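# Move ball to other cup, return frame to rests

## Task

Carry the ball over to the cup on the opposite post, then set the frame back onto its own rests where it belongs; it counts only if both stay that way once the robots let go, with nothing pushed out of the work area or dropped on the floor.

## Robot and tools

Robots: three i2rt Big YAM arms, arm1, arm2 and arm3, each with a two-finger gripper and a wrist camera aimed at its fingertips. The hand reaches roughly 1.0 m from the joint 1 axis. Feet (base_link, scene frame, metres), each facing along its own +x: arm1 x=+1.453 y=+0.001 z=+0.802 quat_wxyz=(+0.014, +0.006, +0.004, -1.000); arm2 x=-0.723 y=+1.256 z=+0.793 quat_wxyz=(+0.876, -0.005, -0.006, -0.483); arm3 x=-0.733 y=-1.253 z=+0.780 quat_wxyz=(+0.875, -0.001, +0.002, +0.484).

Frame: a single scene frame in metres, origin on the floor, +z up. The hand point sits between the finger pads, about 1 cm short of the tips. Fingers point along the hand's +z and open and close along its y. The printed hand position can be off, more so at long reach. hand_target is the hand pose implied by the joint targets the drive currently holds.

Tool move: one action for any of arm1, arm2, arm3, each given its own object; omitted arms get no new command but may still be driving toward an earlier target. Per arm:
- joints: absolute targets by name. joint1_rad -2.879 to 2.879 (base yaw, positive counter-clockwise seen from above, 0 along foot +x); joint2_rad 0 to 3.141 (shoulder, 0 upper arm pointing back, positive lifts then swings forward); joint3_rad 0 to 3.019 (elbow, 0 folded, positive opens); joint4_rad -1.692 to 1.57 (hand pitch, positive tips fingers up); joint5_rad -1.57 to 1.57 (hand sideways, positive to the arm's right); joint6_rad -2.094 to 2.094 (roll, positive clockwise seen from behind the hand); gripper_m 0 to 0.093, the fingertip gap in metres. Done tolerances: ±0.045, ±0.14, ±0.09, ±0.055, ±0.03, ±0.035, ±0.003. Each joint goes at full speed, so the hand can swing wide and strike hard; min_time_s (0.1 to 8 s) sets a minimum duration for that arm's joint motions.
- target: an absolute hand pose [x, y, z, qw, qx, qy, qz] in the scene frame (metres, quaternion w first), followed in a straight line from hand_target. speed 0.002 to 0.5 m/s (default 0.25); rotation capped at twice that in rad/s. With target, joints may only contain gripper_m. Paths in one action finish together, end after 10 s regardless, and ignore obstacles and other arms. The hand lags, may stray and may overshoot the speed, especially when nearly straight. Each step the commanded pose is limited to 100 mm and 20 degrees from the measured one, solved by damped IK, position first.
- cameras: list of arm1_cam_wrist, arm2_cam_wrist, arm3_cam_wrist, cam_high, cam_low or all; [] for none. Default: all for an empty move, none otherwise. An unknown name invalidates the call.
An action lasts at most 15 s. A move with no action returns full state and every image.

Tool wait: seconds 0 to 10, plus cameras as in move; nothing new is commanded.
Tool zoom_image: camera and region [x0, y0, x1, y1] in pixels, top-left origin, at most 504 by 504, on that camera's newest image.
Tool finished_scene: scene (the current scene number); irreversible, so call it alone and last.

Results: the move line lists robots that received a motion; as last shown means the robot got nothing and its status lines read not commanded. pictures gives image order. Joint velocities are rad/s (gripper m/s) in joint_positions order; within noise means the arm is still. Joint torques are in N m in the arm joint order, positive toward larger angles, with offsets and noise; entries 3 and 4 wrap at ±28. Statuses: done (hand within 1 cm and 2 degrees); off_target (resting short, may keep pushing); time_out (stopped, joints keep a target on_its_own shows); joint command not followed or pose unreachable (a safety check is holding the arm targets, though the gripper still acts); not_followed drops a hand target. If a call is refused or a stop interrupts it, the remaining move, wait and finished_scene calls in that reply are skipped; merely invalid calls do not cause skipping.

Gripper: free-air readings run up to about 0.003 m wider than the real gap. When squeezing something hard at full force the reading is about 0.005 m below to 0.002 m above its width. A target just under the contact reading gives a light grip; 0.005 m or more below holds full force (about 50 to 64 N per pad), deeper for soft, small or round items. Soft items get crushed.

Cameras: cam_high and cam_low are fixed, with calibration in the session; wrist camera poses are recomputed from joint readings and refreshed in results with images. Expect errors of millimetres to a centimetre.

Avoid: robots pressing on each other (including gripping another arm's fingers) ends the scene; hard hits between arms; items leaving the work area or reaching the floor; dropping or releasing moving parts; slamming fixed or heavy things. The arms do not stop on contact and keep pushing. Fast, stretched arms can overshoot by about 30 degrees. Loose objects may get nudged occasionally. Holding loads, stretched poses or unreachable targets heat motors: MOTOR HOT appears at 85 °C, and at 100 °C that arm goes limp for 30 to 60 s (OVER-TEMPERATURE FAULT); afterwards resend targets marked limit_stop_at_motor_heat. The scene keeps running while you think, holding your last command.

Each tool is called after "Request:" as name(argument=value, ...) on one line, values as JSON.

## Session

Request:
move()

Scene clock: 0.00 s.
Joint torques (N m): no reading
Motor temperatures (°C): arm1=[31 26 28 24 27 28 25] | arm2=[25 27 26 27 26 23 28] | arm3=[29 27 23 27 27 27 26]
Heat: arm1: hottest joint1_rad 31 °C; arm2: hottest gripper 28 °C; arm3: hottest joint1_rad 29 °C.
Joint velocities: within noise
arm1.joint_positions: joint1_rad=+0.203 joint2_rad=+0.622 joint3_rad=+1.315 joint4_rad=-1.336 joint5_rad=-0.046 joint6_rad=+0.438 gripper_m=+0.09396
arm1.joint_status: not commanded
arm1.hand: x=+1.2095 y=-0.0675 z=+1.3001 quat_wxyz=(-0.162, -0.893, +0.081, +0.411) (m; scene frame)
arm1.hand_target: x=+1.2108 y=-0.0672 z=+1.3146 quat_wxyz=(-0.166, -0.886, +0.080, +0.425) (m; scene frame)
arm1.hand_status: not commanded
arm2.joint_positions: joint1_rad=+0.406 joint2_rad=+0.626 joint3_rad=+1.396 joint4_rad=-1.288 joint5_rad=-0.244 joint6_rad=-0.216 gripper_m=+0.09396
arm2.joint_status: not commanded
arm2.hand: x=-0.5051 y=+1.1628 z=+1.3490 quat_wxyz=(-0.503, -0.101, -0.852, +0.108) (m; scene frame)
arm2.hand_target: x=-0.5076 y=+1.1645 z=+1.3597 quat_wxyz=(-0.512, -0.099, -0.846, +0.113) (m; scene frame)
arm2.hand_status: not commanded
arm3.joint_positions: joint1_rad=-0.063 joint2_rad=+0.628 joint3_rad=+1.351 joint4_rad=-1.201 joint5_rad=-0.068 joint6_rad=-0.044 gripper_m=+0.09396
arm3.joint_status: not commanded
arm3.hand: x=-0.5885 y=-1.0324 z=+1.3255 quat_wxyz=(-0.453, +0.422, -0.743, -0.253) (m; scene frame)
arm3.hand_target: x=-0.5902 y=-1.0348 z=+1.3393 quat_wxyz=(-0.465, +0.419, -0.736, -0.258) (m; scene frame)
arm3.hand_status: not commanded
pictures: arm1_cam_wrist, arm2_cam_wrist, arm3_cam_wrist, cam_high, cam_low

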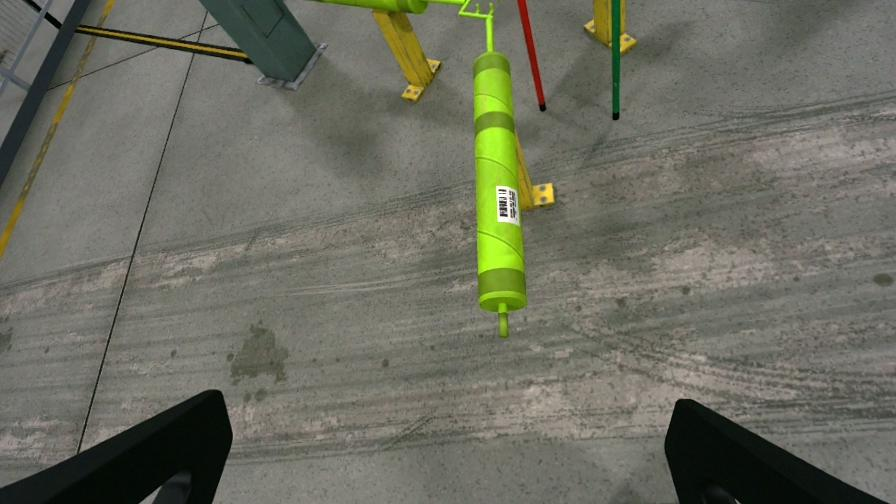

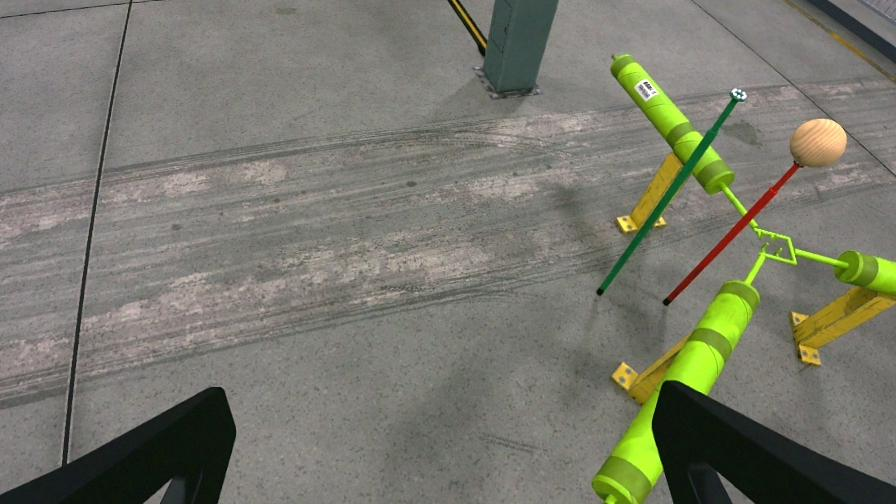

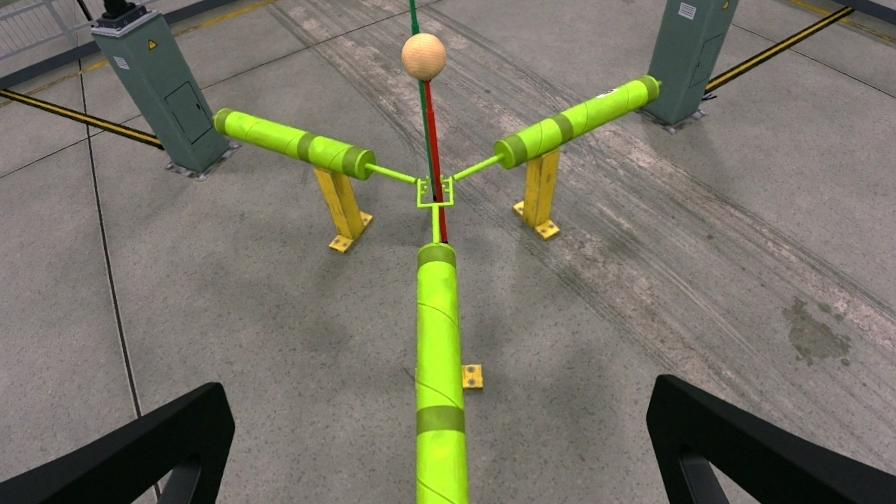

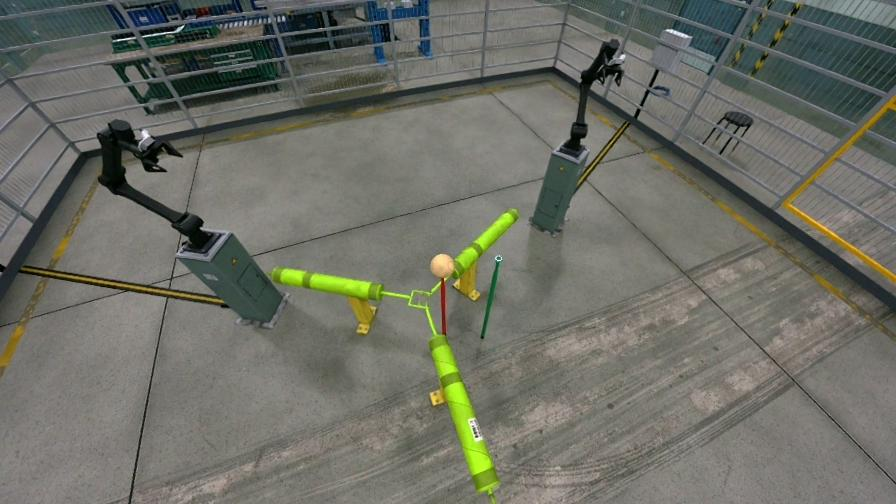

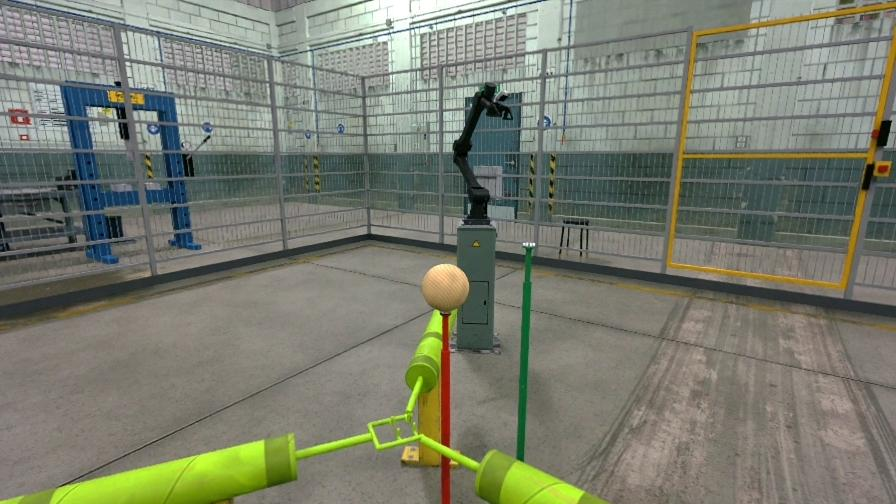

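Request:
zoom_image(camera="cam_low", region=[330, 360, 510, 490])

Request:
zoom_image(camera="cam_high", region=[370, 240, 510, 340])

Request:
zoom_image(camera="arm3_cam_wrist", region=[360, 130, 520, 260])

Request:
zoom_image(camera="cam_high", region=[250, 200, 550, 504])

Request:
zoom_image(camera="arm2_cam_wrist", region=[560, 180, 896, 504])

Request:
zoom_image(camera="arm1_cam_wrist", region=[360, 0, 660, 360])

Scaled by 2.800 from the camera's image (finer frame: 1280x720).

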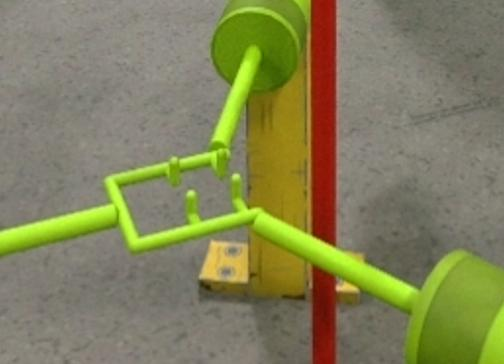

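Scaled by 3.600 from the camera's image (finer frame: 1280x720).

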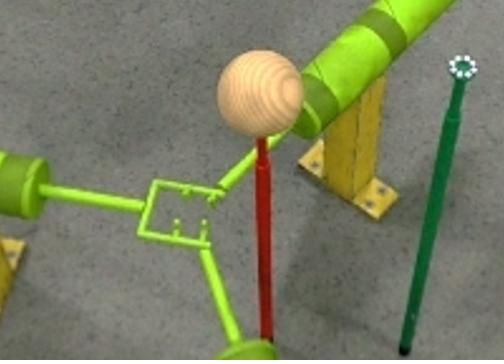

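Scaled by 3.150 from the camera's image (finer frame: 1280x720).

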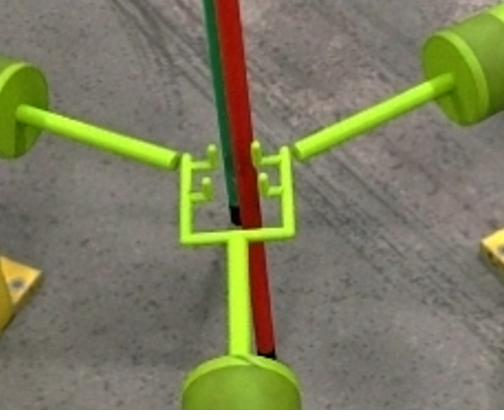

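Scaled by 1.658 from the camera's image (finer frame: 1280x720).

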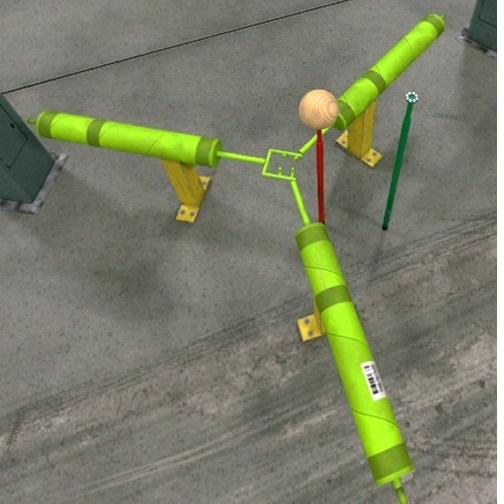

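Scaled by 1.500 from the camera's image (finer frame: 1280x720).

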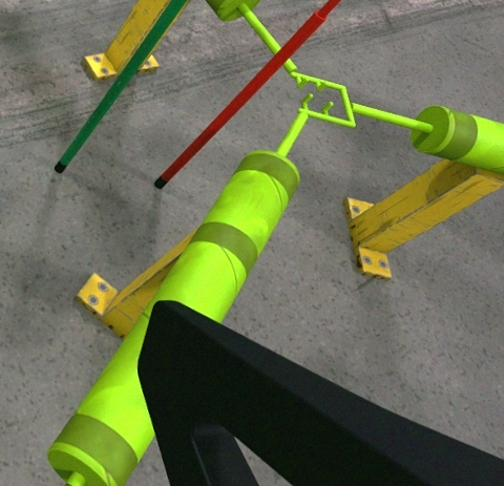

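Scaled by 1.400 from the camera's image (finer frame: 1280x720).

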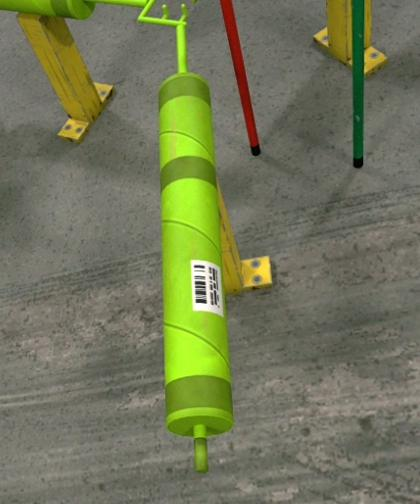

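Request:
move(arm1={"target":[0.94,-0.22,0.72,0.0015,-0.9913,0.0112,0.1305]}, arm2={"target":[-0.56,0.70,0.72,0.1123,0.5054,0.8529,-0.0665]}, arm3={"target":[-0.60,-1.03,0.78,0.1138,-0.486,0.864,0.064]}, cameras=["all"])

Scene clock: 71.90 s.
Joint torques (N m): arm1=[0.38 -17.61 8.29 0.83 0.27 0.1] | arm2=[0.44 -17.44 8.57 0.03 -0.08 0.13] | arm3=[0.73 -2.32 7.95 1.47 0.14 0.12]
Motor temperatures (°C): arm1=[31 26 37 25 27 27 24] | arm2=[25 27 35 27 25 22 27] | arm3=[28 27 34 27 26 27 25]
Heat: arm1: hottest joint3_rad 37 °C; arm2: hottest joint3_rad 35 °C; arm3: hottest joint3_rad 34 °C.
move: arm1 off_target; arm2 off_target; arm3 done
Joint velocities: within noise
arm1.joint_positions: joint1_rad=+0.401 joint2_rad=+2.007 joint3_rad=+1.126 joint4_rad=-0.495 joint5_rad=+0.109 joint6_rad=+0.462 gripper_m=+0.09396
arm1.joint_status: not commanded
arm1.hand: x=+0.9599 y=-0.2033 z=+0.7023 quat_wxyz=(+0.012, -0.994, +0.021, +0.106)
arm1.hand_target: x=+0.9409 y=-0.2198 z=+0.7207 quat_wxyz=(+0.001, -0.991, +0.011, +0.131)
arm1.hand_status: off_target (0.031 m and 3.3 deg from the pose sent, 0.658 m and 39.9 deg at the start)
arm2.joint_positions: joint1_rad=-0.287 joint2_rad=+2.032 joint3_rad=+1.192 joint4_rad=-0.509 joint5_rad=-0.060 joint6_rad=-0.239 gripper_m=+0.09396
arm2.joint_status: not commanded
arm2.hand: x=-0.5605 y=+0.7182 z=+0.7156 quat_wxyz=(-0.107, -0.497, -0.859, +0.060)
arm2.hand_target: x=-0.5603 y=+0.7005 z=+0.7204 quat_wxyz=(-0.113, -0.505, -0.853, +0.067)
arm2.hand_status: off_target (0.019 m and 1.5 deg from the pose sent, 0.783 m and 65.5 deg at the start)
arm3.joint_positions: joint1_rad=+0.016 joint2_rad=+1.097 joint3_rad=+0.358 joint4_rad=-0.575 joint5_rad=+0.002 joint6_rad=+0.003 gripper_m=+0.09396
arm3.joint_status: not commanded
arm3.hand: x=-0.6008 y=-1.0354 z=+0.7799 quat_wxyz=(-0.110, +0.486, -0.865, -0.062)
arm3.hand_target: x=-0.6001 y=-1.0302 z=+0.7801 quat_wxyz=(-0.114, +0.486, -0.864, -0.064)
arm3.hand_status: done (0.005 m and 0.5 deg from the pose sent, 0.546 m and 47.5 deg at the start)
pictures: arm1_cam_wrist, arm2_cam_wrist, arm3_cam_wrist, cam_high, cam_low
arm1_cam_wrist: T_world_to_cam=[[0.02705, 0.99934, 0.02411, 0.15926], [0.97563, -0.03164, 0.21715, -1.05915], [0.21776, 0.01765, -0.97584, 0.56982]] pos_world=[0.90494, -0.20273, 0.78221]
arm2_cam_wrist: T_world_to_cam=[[-0.8733, -0.48713, 0.00709, -0.14642], [-0.47691, 0.85776, 0.19182, -0.98079], [-0.09953, 0.16414, -0.9814, 0.61848]] pos_world=[-0.53406, 0.66845, 0.79616]
arm3_cam_wrist: T_world_to_cam=[[0.85221, -0.52314, 0.00813, -0.03764], [-0.51489, -0.83581, 0.19056, -1.288], [-0.09289, -0.16658, -0.98164, 0.62907]] pos_world=[-0.57267, -0.99142, 0.86327]

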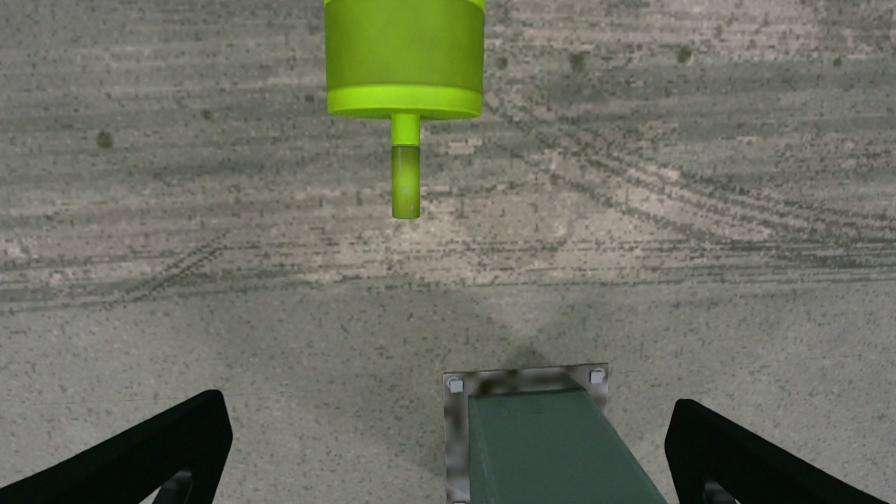

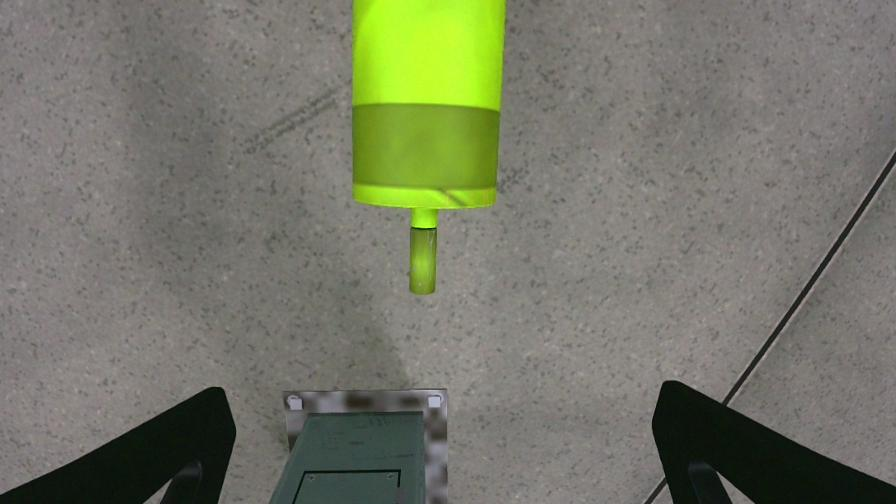

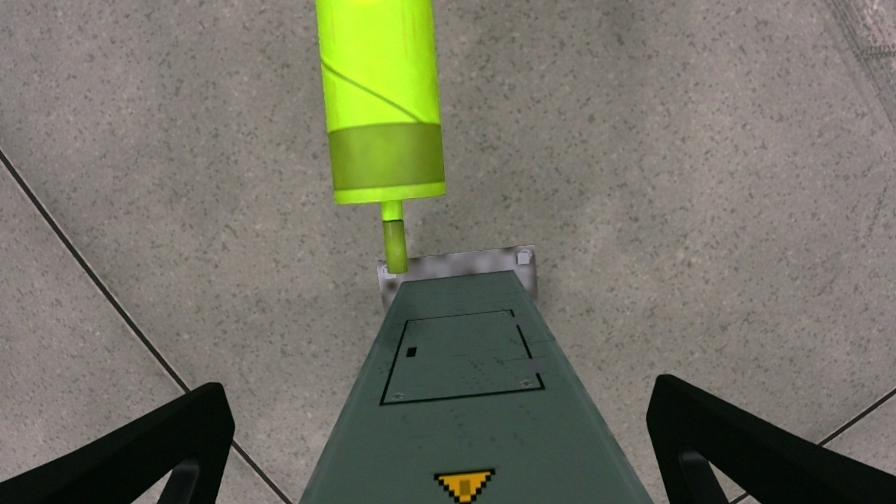

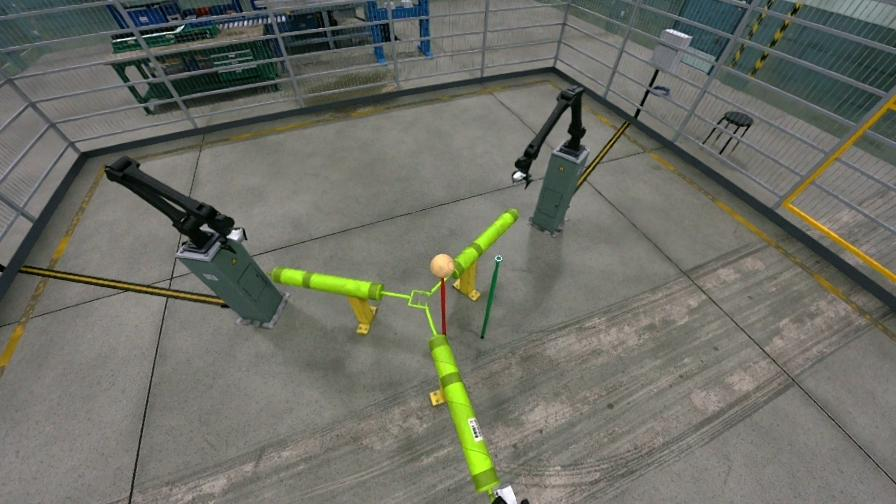

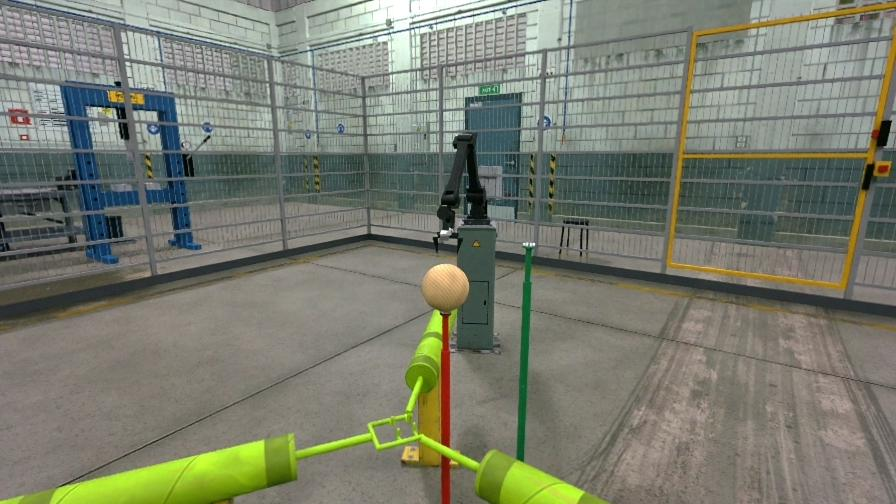

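Request:
move(arm1={"target":[0.905,-0.236,0.59,0.0032,-0.9911,0.0242,0.1305]}, arm2={"target":[-0.554,0.717,0.58,0.1113,0.5172,0.8458,-0.0681]}, arm3={"target":[-0.643,-1.02,0.58,0.1146,-0.4738,0.8708,0.0624]}, cameras=["all"])

Scene clock: 90.03 s.
Joint torques (N m): arm1=[0.5 -19.49 6.82 1.22 0.28 0.31] | arm2=[2.08 -17.96 5.61 0.8 -0.07 0.13] | arm3=[0.73 -6.59 -1.33 1.48 0.23 0.11]
Motor temperatures (°C): arm1=[31 27 37 25 27 27 24] | arm2=[25 29 36 27 25 22 27] | arm3=[28 27 33 27 25 26 25]
Heat: arm1: hottest joint3_rad 37 °C; arm2: hottest joint3_rad 36 °C; arm3: hottest joint3_rad 33 °C.
move: arm1 off_target; arm2 off_target; arm3 done
Joint velocities: within noise
arm1.joint_positions: joint1_rad=+0.402 joint2_rad=+2.337 joint3_rad=+1.298 joint4_rad=-0.337 joint5_rad=+0.115 joint6_rad=+0.467 gripper_m=+0.09396
arm1.joint_status: not commanded
arm1.hand: x=+0.9240 y=-0.2187 z=+0.5788 quat_wxyz=(+0.014, -0.994, +0.023, +0.107)
arm1.hand_target: x=+0.9059 y=-0.2358 z=+0.5907 quat_wxyz=(+0.003, -0.991, +0.024, +0.130)
arm1.hand_status: off_target (0.028 m and 3.0 deg from the pose sent, 0.129 m and 3.1 deg at the start)
arm2.joint_positions: joint1_rad=-0.282 joint2_rad=+2.305 joint3_rad=+1.192 joint4_rad=-0.237 joint5_rad=-0.048 joint6_rad=-0.191 gripper_m=+0.09396
arm2.joint_status: not commanded
arm2.hand: x=-0.5623 y=+0.7274 z=+0.5838 quat_wxyz=(-0.104, -0.516, -0.848, +0.062)
arm2.hand_target: x=-0.5541 y=+0.7173 z=+0.5804 quat_wxyz=(-0.111, -0.517, -0.846, +0.068)
arm2.hand_status: off_target (0.014 m and 1.1 deg from the pose sent, 0.136 m and 3.0 deg at the start)
arm3.joint_positions: joint1_rad=+0.228 joint2_rad=+2.134 joint3_rad=+0.319 joint4_rad=+0.504 joint5_rad=+0.064 joint6_rad=+0.233 gripper_m=+0.09396
arm3.joint_status: not commanded
arm3.hand: x=-0.6407 y=-1.0188 z=+0.5830 quat_wxyz=(-0.115, +0.474, -0.870, -0.063)
arm3.hand_target: x=-0.6430 y=-1.0200 z=+0.5801 quat_wxyz=(-0.115, +0.474, -0.871, -0.062)
arm3.hand_status: done (0.004 m and 0.1 deg from the pose sent, 0.205 m and 1.7 deg at the start)
pictures: arm1_cam_wrist, arm2_cam_wrist, arm3_cam_wrist, cam_high, cam_low
arm1_cam_wrist: T_world_to_cam=[[0.03261, 0.99908, 0.02798, 0.17116], [0.97596, -0.03786, 0.21461, -0.99799], [0.21547, 0.02031, -0.9763, 0.46032]] pos_world=[0.86924, -0.21814, 0.6588]
arm2_cam_wrist: T_world_to_cam=[[-0.89412, -0.44777, 0.00708, -0.18289], [-0.43796, 0.87761, 0.1949, -0.95852], [-0.09348, 0.17116, -0.9808, 0.48526]] pos_world=[-0.53795, 0.67626, 0.66405]
arm3_cam_wrist: T_world_to_cam=[[0.83792, -0.54574, 0.00757, -0.02521], [-0.53794, -0.82344, 0.18048, -1.25334], [-0.09226, -0.1553, -0.98355, 0.44785]] pos_world=[-0.61178, -0.97625, 0.66687]

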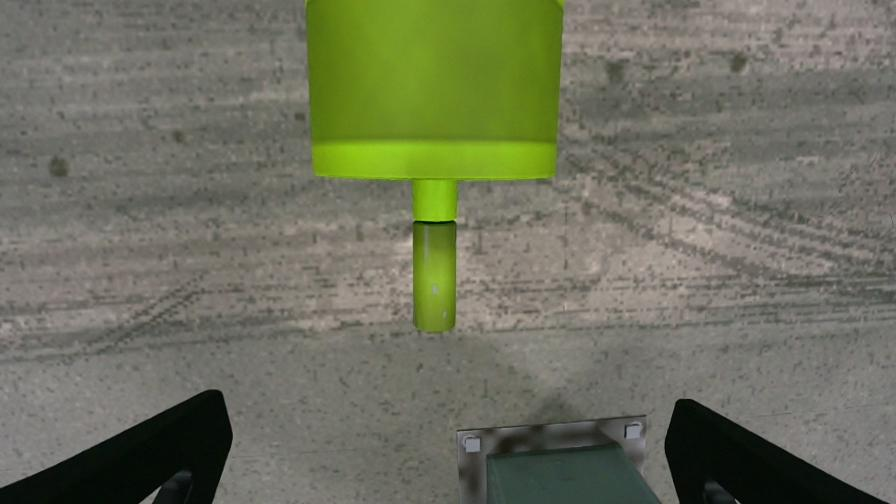

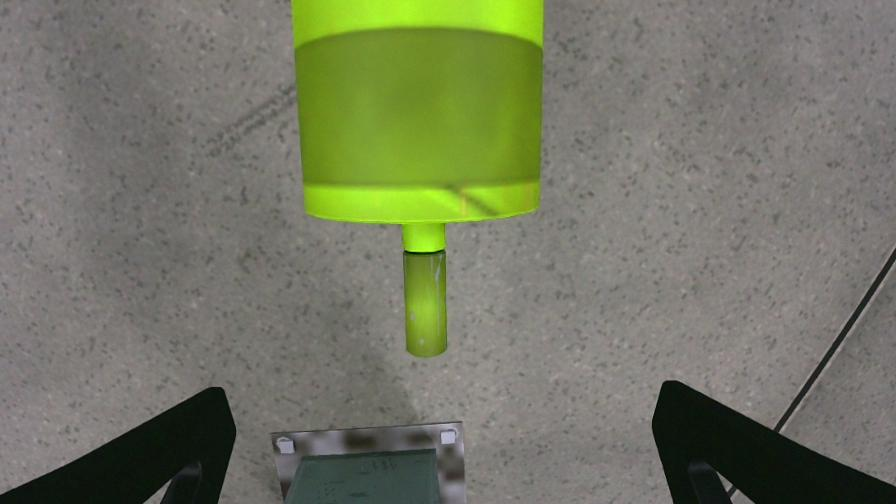

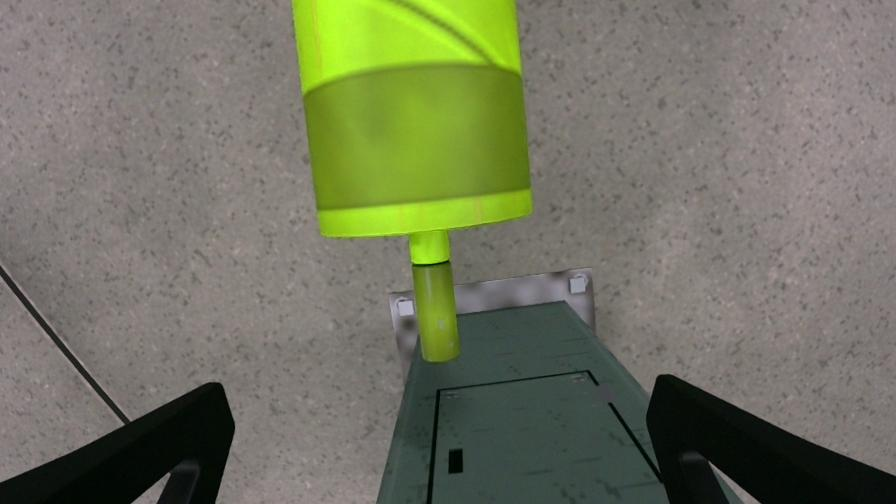

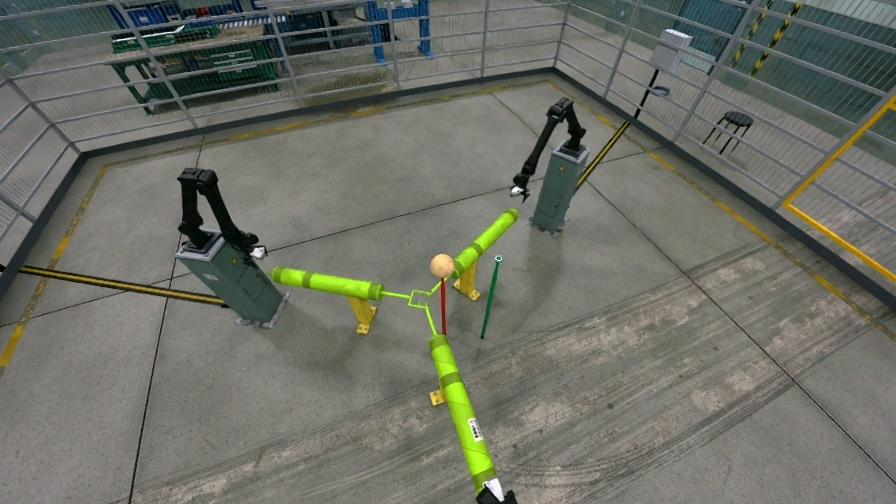

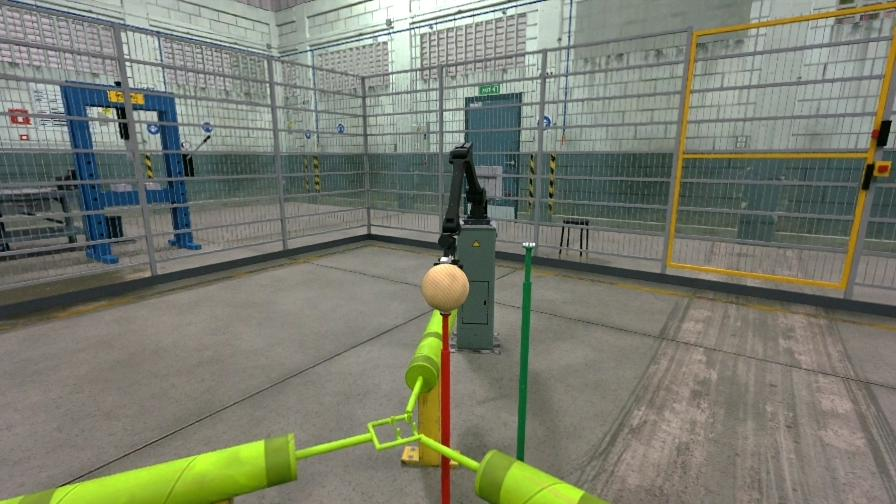

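Request:
move(arm1={"target":[0.910,-0.236,0.478,0.0053,-0.976,0.0238,0.2163],"speed":0.15}, arm2={"target":[-0.552,0.733,0.463,0.1846,0.5093,0.8329,-0.1129],"speed":0.15}, arm3={"target":[-0.657,-1.034,0.463,0.1525,-0.4706,0.865,0.083],"speed":0.15}, cameras=["all"])

Scene clock: 107.37 s.
Joint torques (N m): arm1=[0.44 -19.78 4.44 1.54 0.32 0.3] | arm2=[2.08 -17.79 2.92 1.1 -0.26 0.13] | arm3=[0.67 -8.06 -4.74 1.63 0.27 0.11]
Motor temperatures (°C): arm1=[31 31 36 25 27 27 24] | arm2=[25 32 34 27 25 22 27] | arm3=[28 27 30 27 25 26 25]
Heat: arm1: hottest joint3_rad 36 °C; arm2: hottest joint3_rad 34 °C; arm3: hottest joint3_rad 30 °C.
move: arm1 off_target; arm2 done; arm3 done
Joint velocities: within noise
arm1.joint_positions: joint1_rad=+0.433 joint2_rad=+2.596 joint3_rad=+1.315 joint4_rad=+0.062 joint5_rad=+0.206 joint6_rad=+0.471 gripper_m=+0.09396
arm1.joint_status: not commanded
arm1.hand: x=+0.9262 y=-0.2199 z=+0.4673 quat_wxyz=(+0.017, -0.980, +0.022, +0.196)
arm1.hand_target: x=+0.9105 y=-0.2359 z=+0.4786 quat_wxyz=(+0.005, -0.976, +0.024, +0.216)
arm1.hand_status: off_target (0.025 m and 2.8 deg from the pose sent, 0.103 m and 12.7 deg at the start)
arm2.joint_positions: joint1_rad=-0.280 joint2_rad=+2.589 joint3_rad=+1.187 joint4_rad=+0.234 joint5_rad=-0.072 joint6_rad=-0.179 gripper_m=+0.09396
arm2.joint_status: not commanded
arm2.hand: x=-0.5586 y=+0.7352 z=+0.4688 quat_wxyz=(-0.179, -0.508, -0.835, +0.112)
arm2.hand_target: x=-0.5521 y=+0.7333 z=+0.4631 quat_wxyz=(-0.185, -0.509, -0.833, +0.113)
arm2.hand_status: done (0.009 m and 0.7 deg from the pose sent, 0.121 m and 11.1 deg at the start)
arm3.joint_positions: joint1_rad=+0.298 joint2_rad=+2.750 joint3_rad=+0.482 joint4_rad=+1.025 joint5_rad=+0.108 joint6_rad=+0.293 gripper_m=+0.09396
arm3.joint_status: not commanded
arm3.hand: x=-0.6557 y=-1.0351 z=+0.4641 quat_wxyz=(-0.150, +0.472, -0.865, -0.079)
arm3.hand_target: x=-0.6570 y=-1.0340 z=+0.4630 quat_wxyz=(-0.152, +0.471, -0.865, -0.083)
arm3.hand_status: done (0.002 m and 0.6 deg from the pose sent, 0.122 m and 4.9 deg at the start)
pictures: arm1_cam_wrist, arm2_cam_wrist, arm3_cam_wrist, cam_high, cam_low
arm1_cam_wrist: T_world_to_cam=[[0.03365, 0.99892, 0.0321, 0.17243], [0.99872, -0.03482, 0.03681, -0.91355], [0.03789, 0.03082, -0.99881, 0.52839]] pos_world=[0.88655, -0.22035, 0.55585]
arm2_cam_wrist: T_world_to_cam=[[-0.89579, -0.44429, 0.01272, -0.18146], [-0.44412, 0.89586, 0.01382, -0.87345], [-0.01754, 0.00673, -0.99982, 0.54379]] pos_world=[-0.54094, 0.69821, 0.55807]
arm3_cam_wrist: T_world_to_cam=[[0.83762, -0.54614, 0.01087, -0.02271], [-0.54416, -0.83252, 0.10395, -1.23133], [-0.04772, -0.09298, -0.99452, 0.42577]] pos_world=[-0.6307, -0.99792, 0.55168]

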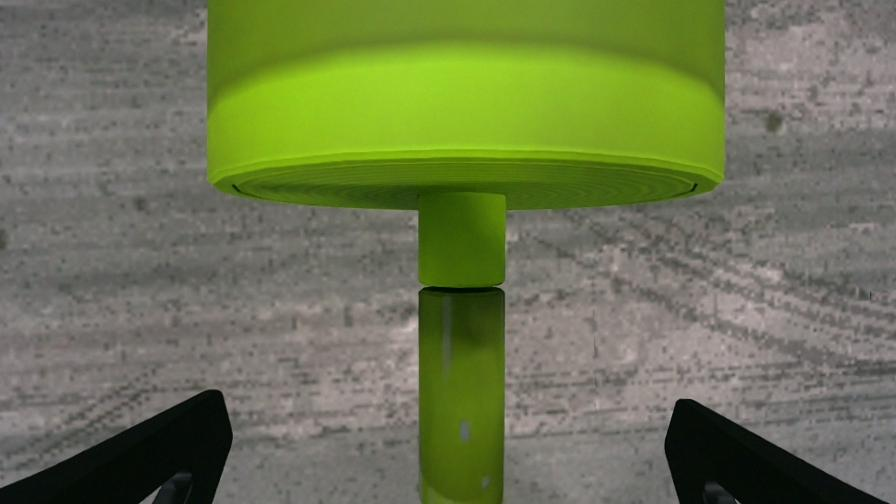

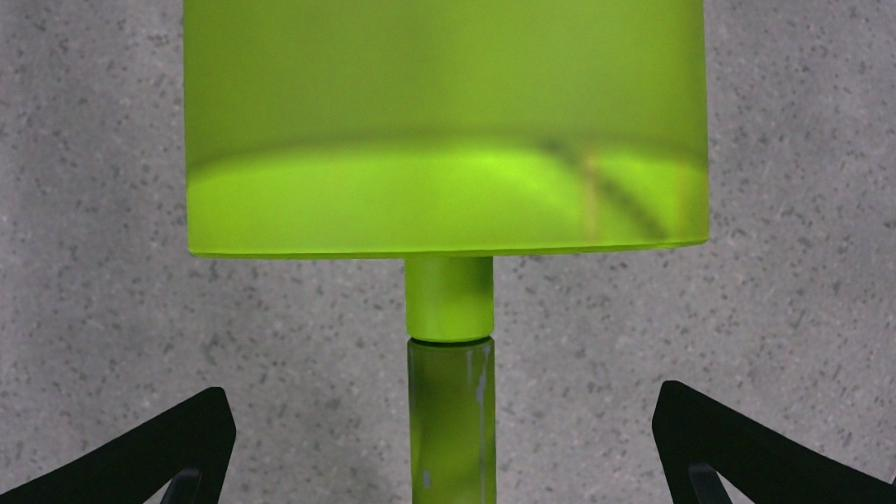

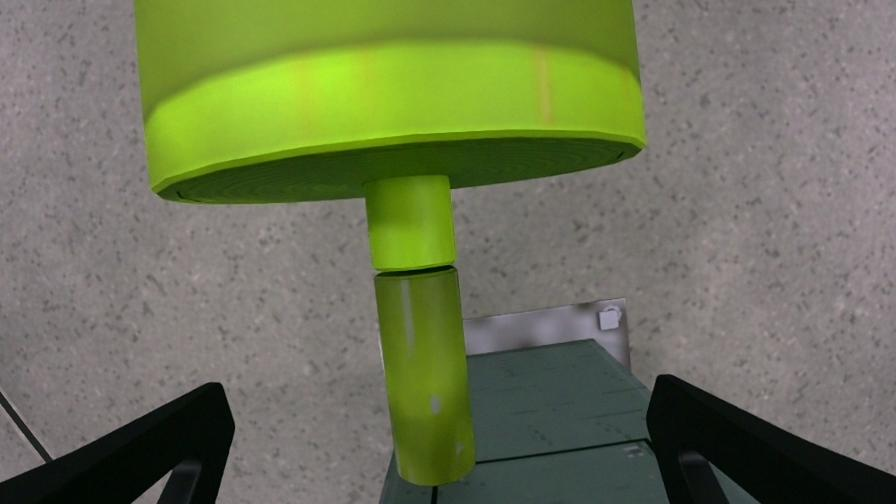

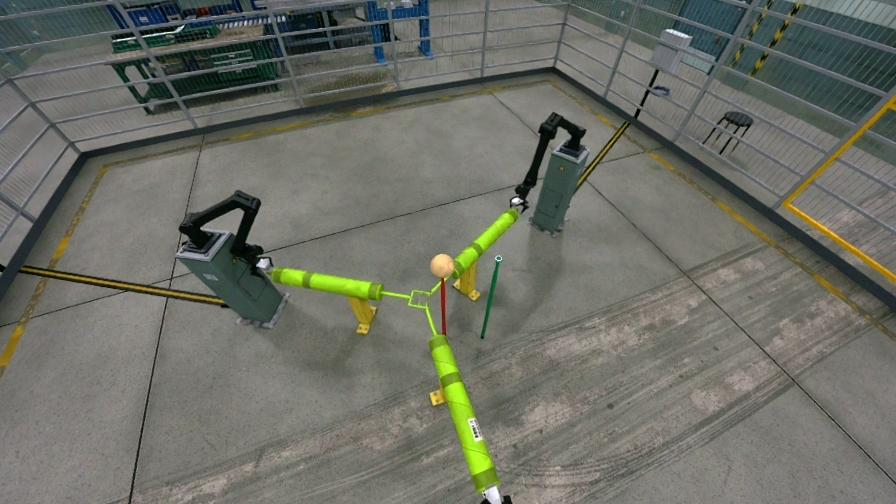

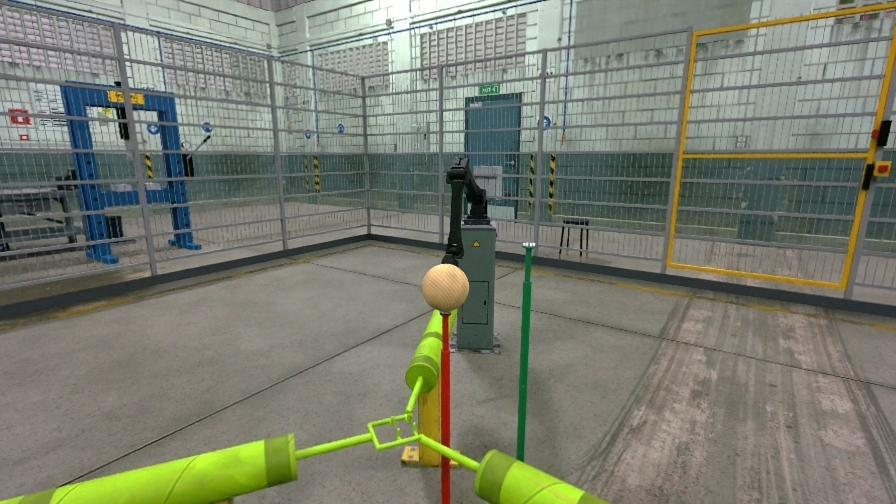

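Request:
move(arm1={"joints":{"gripper_m":0.008}}, arm2={"joints":{"gripper_m":0.008}}, arm3={"joints":{"gripper_m":0.008}}, cameras=["all"])

Scene clock: 112.60 s.
Joint torques (N m): arm1=[0.38 -19.78 4.44 1.55 0.24 0.3] | arm2=[2.08 -17.49 2.86 0.98 -0.24 0.12] | arm3=[0.62 -8 -4.78 1.58 0.25 0.11]
Motor temperatures (°C): arm1=[31 31 35 25 27 27 24] | arm2=[25 32 34 27 25 22 27] | arm3=[28 27 30 27 25 26 25]
Heat: arm1: hottest joint3_rad 35 °C; arm2: hottest joint3_rad 34 °C; arm3: hottest joint3_rad 30 °C.
move: arm1 done; arm2 done; arm3 done
Joint velocities: within noise
arm1.joint_positions: joint1_rad=+0.433 joint2_rad=+2.596 joint3_rad=+1.315 joint4_rad=+0.062 joint5_rad=+0.208 joint6_rad=+0.472 gripper_m=+0.00813
arm1.joint_status: all done
arm1.hand: x=+0.9260 y=-0.2195 z=+0.4674 quat_wxyz=(+0.018, -0.980, +0.022, +0.196)
arm1.hand_target: x=+0.9105 y=-0.2359 z=+0.4786 quat_wxyz=(+0.005, -0.976, +0.024, +0.216)
arm1.hand_status: not commanded
arm2.joint_positions: joint1_rad=-0.280 joint2_rad=+2.585 joint3_rad=+1.189 joint4_rad=+0.238 joint5_rad=-0.073 joint6_rad=-0.178 gripper_m=+0.00818
arm2.joint_status: all done
arm2.hand: x=-0.5575 y=+0.7316 z=+0.4718 quat_wxyz=(-0.182, -0.508, -0.834, +0.115)
arm2.hand_target: x=-0.5521 y=+0.7331 z=+0.4632 quat_wxyz=(-0.185, -0.509, -0.833, +0.113)
arm2.hand_status: not commanded
arm3.joint_positions: joint1_rad=+0.299 joint2_rad=+2.750 joint3_rad=+0.482 joint4_rad=+1.027 joint5_rad=+0.108 joint6_rad=+0.294 gripper_m=+0.00808
arm3.joint_status: all done
arm3.hand: x=-0.6556 y=-1.0345 z=+0.4642 quat_wxyz=(-0.150, +0.472, -0.865, -0.080)
arm3.hand_target: x=-0.6570 y=-1.0340 z=+0.4630 quat_wxyz=(-0.152, +0.471, -0.865, -0.083)
arm3.hand_status: not commanded
pictures: arm1_cam_wrist, arm2_cam_wrist, arm3_cam_wrist, cam_high, cam_low
arm1_cam_wrist: T_world_to_cam=[[0.03473, 0.99882, 0.0338, 0.17031], [0.99872, -0.03593, 0.03574, -0.91309], [0.03691, 0.03252, -0.99879, 0.52971]] pos_world=[0.88645, -0.22015, 0.55595]
arm2_cam_wrist: T_world_to_cam=[[-0.89607, -0.4437, 0.01377, -0.18317], [-0.44369, 0.89617, 0.00428, -0.86526], [-0.01424, -0.00227, -0.9999, 0.55532]] pos_world=[-0.54014, 0.69541, 0.56149]
arm3_cam_wrist: T_world_to_cam=[[0.83741, -0.54648, 0.01037, -0.02277], [-0.54454, -0.83251, 0.10202, -1.23014], [-0.04712, -0.09108, -0.99473, 0.4284]] pos_world=[-0.6306, -0.99752, 0.55188]

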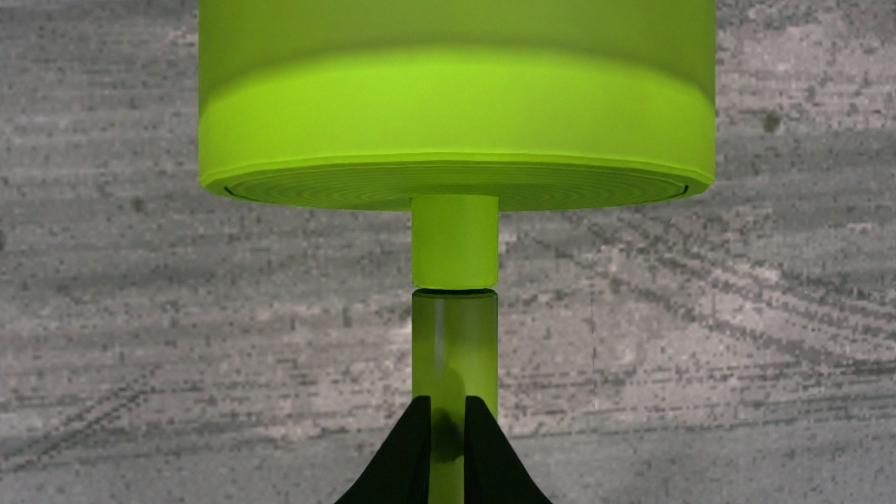

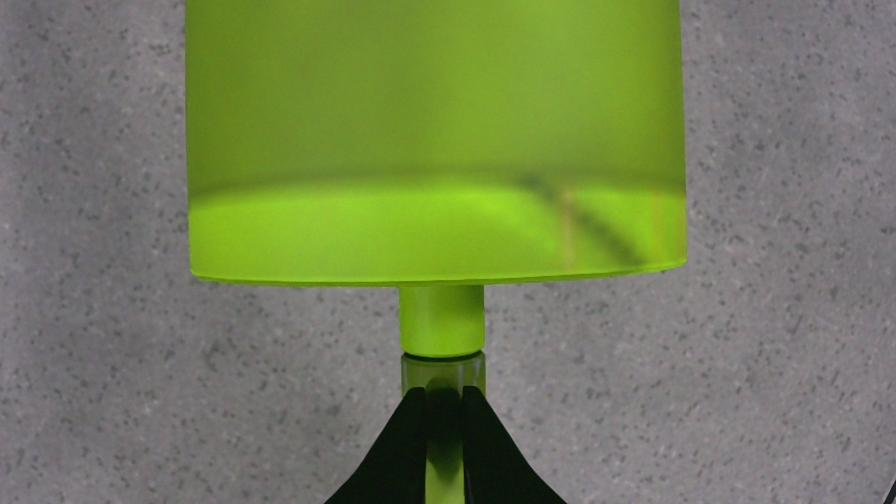

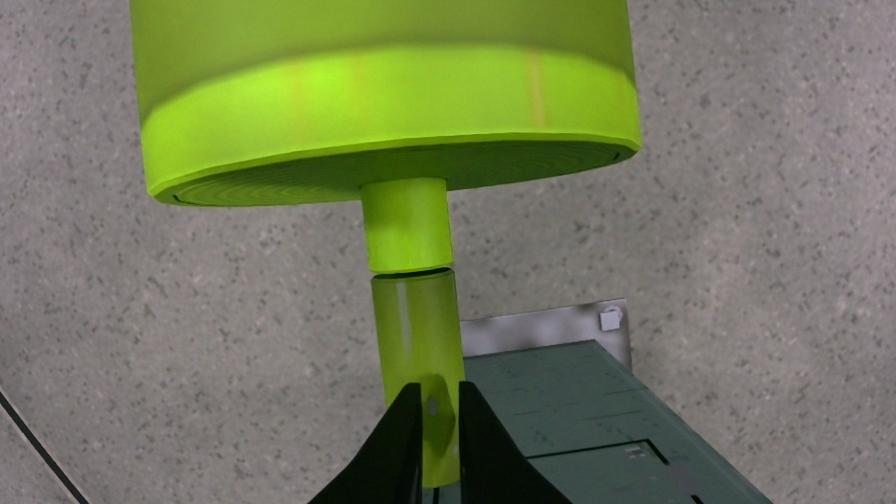

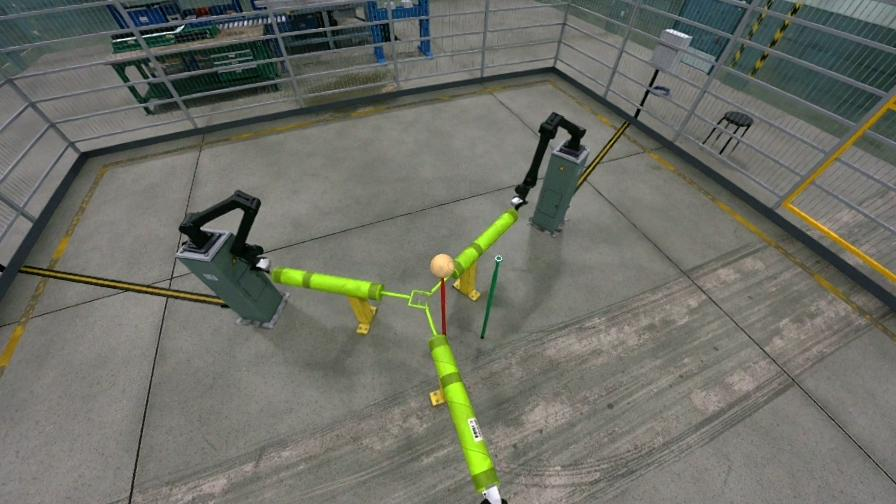

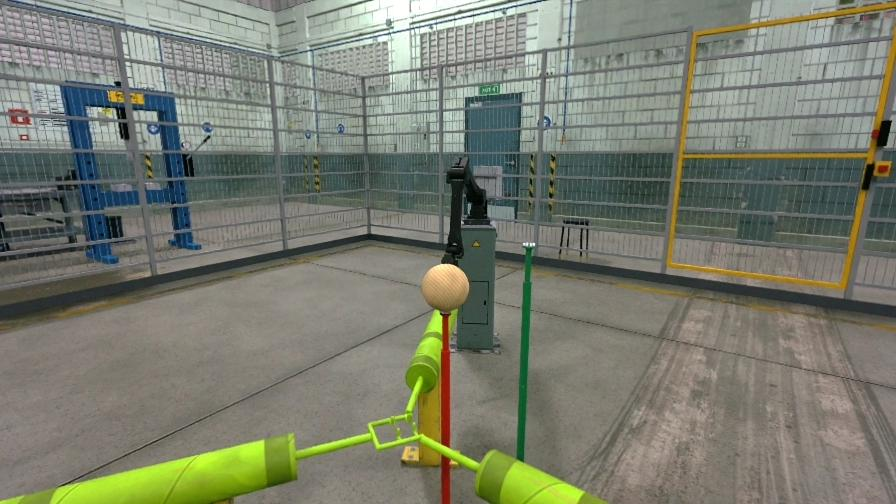

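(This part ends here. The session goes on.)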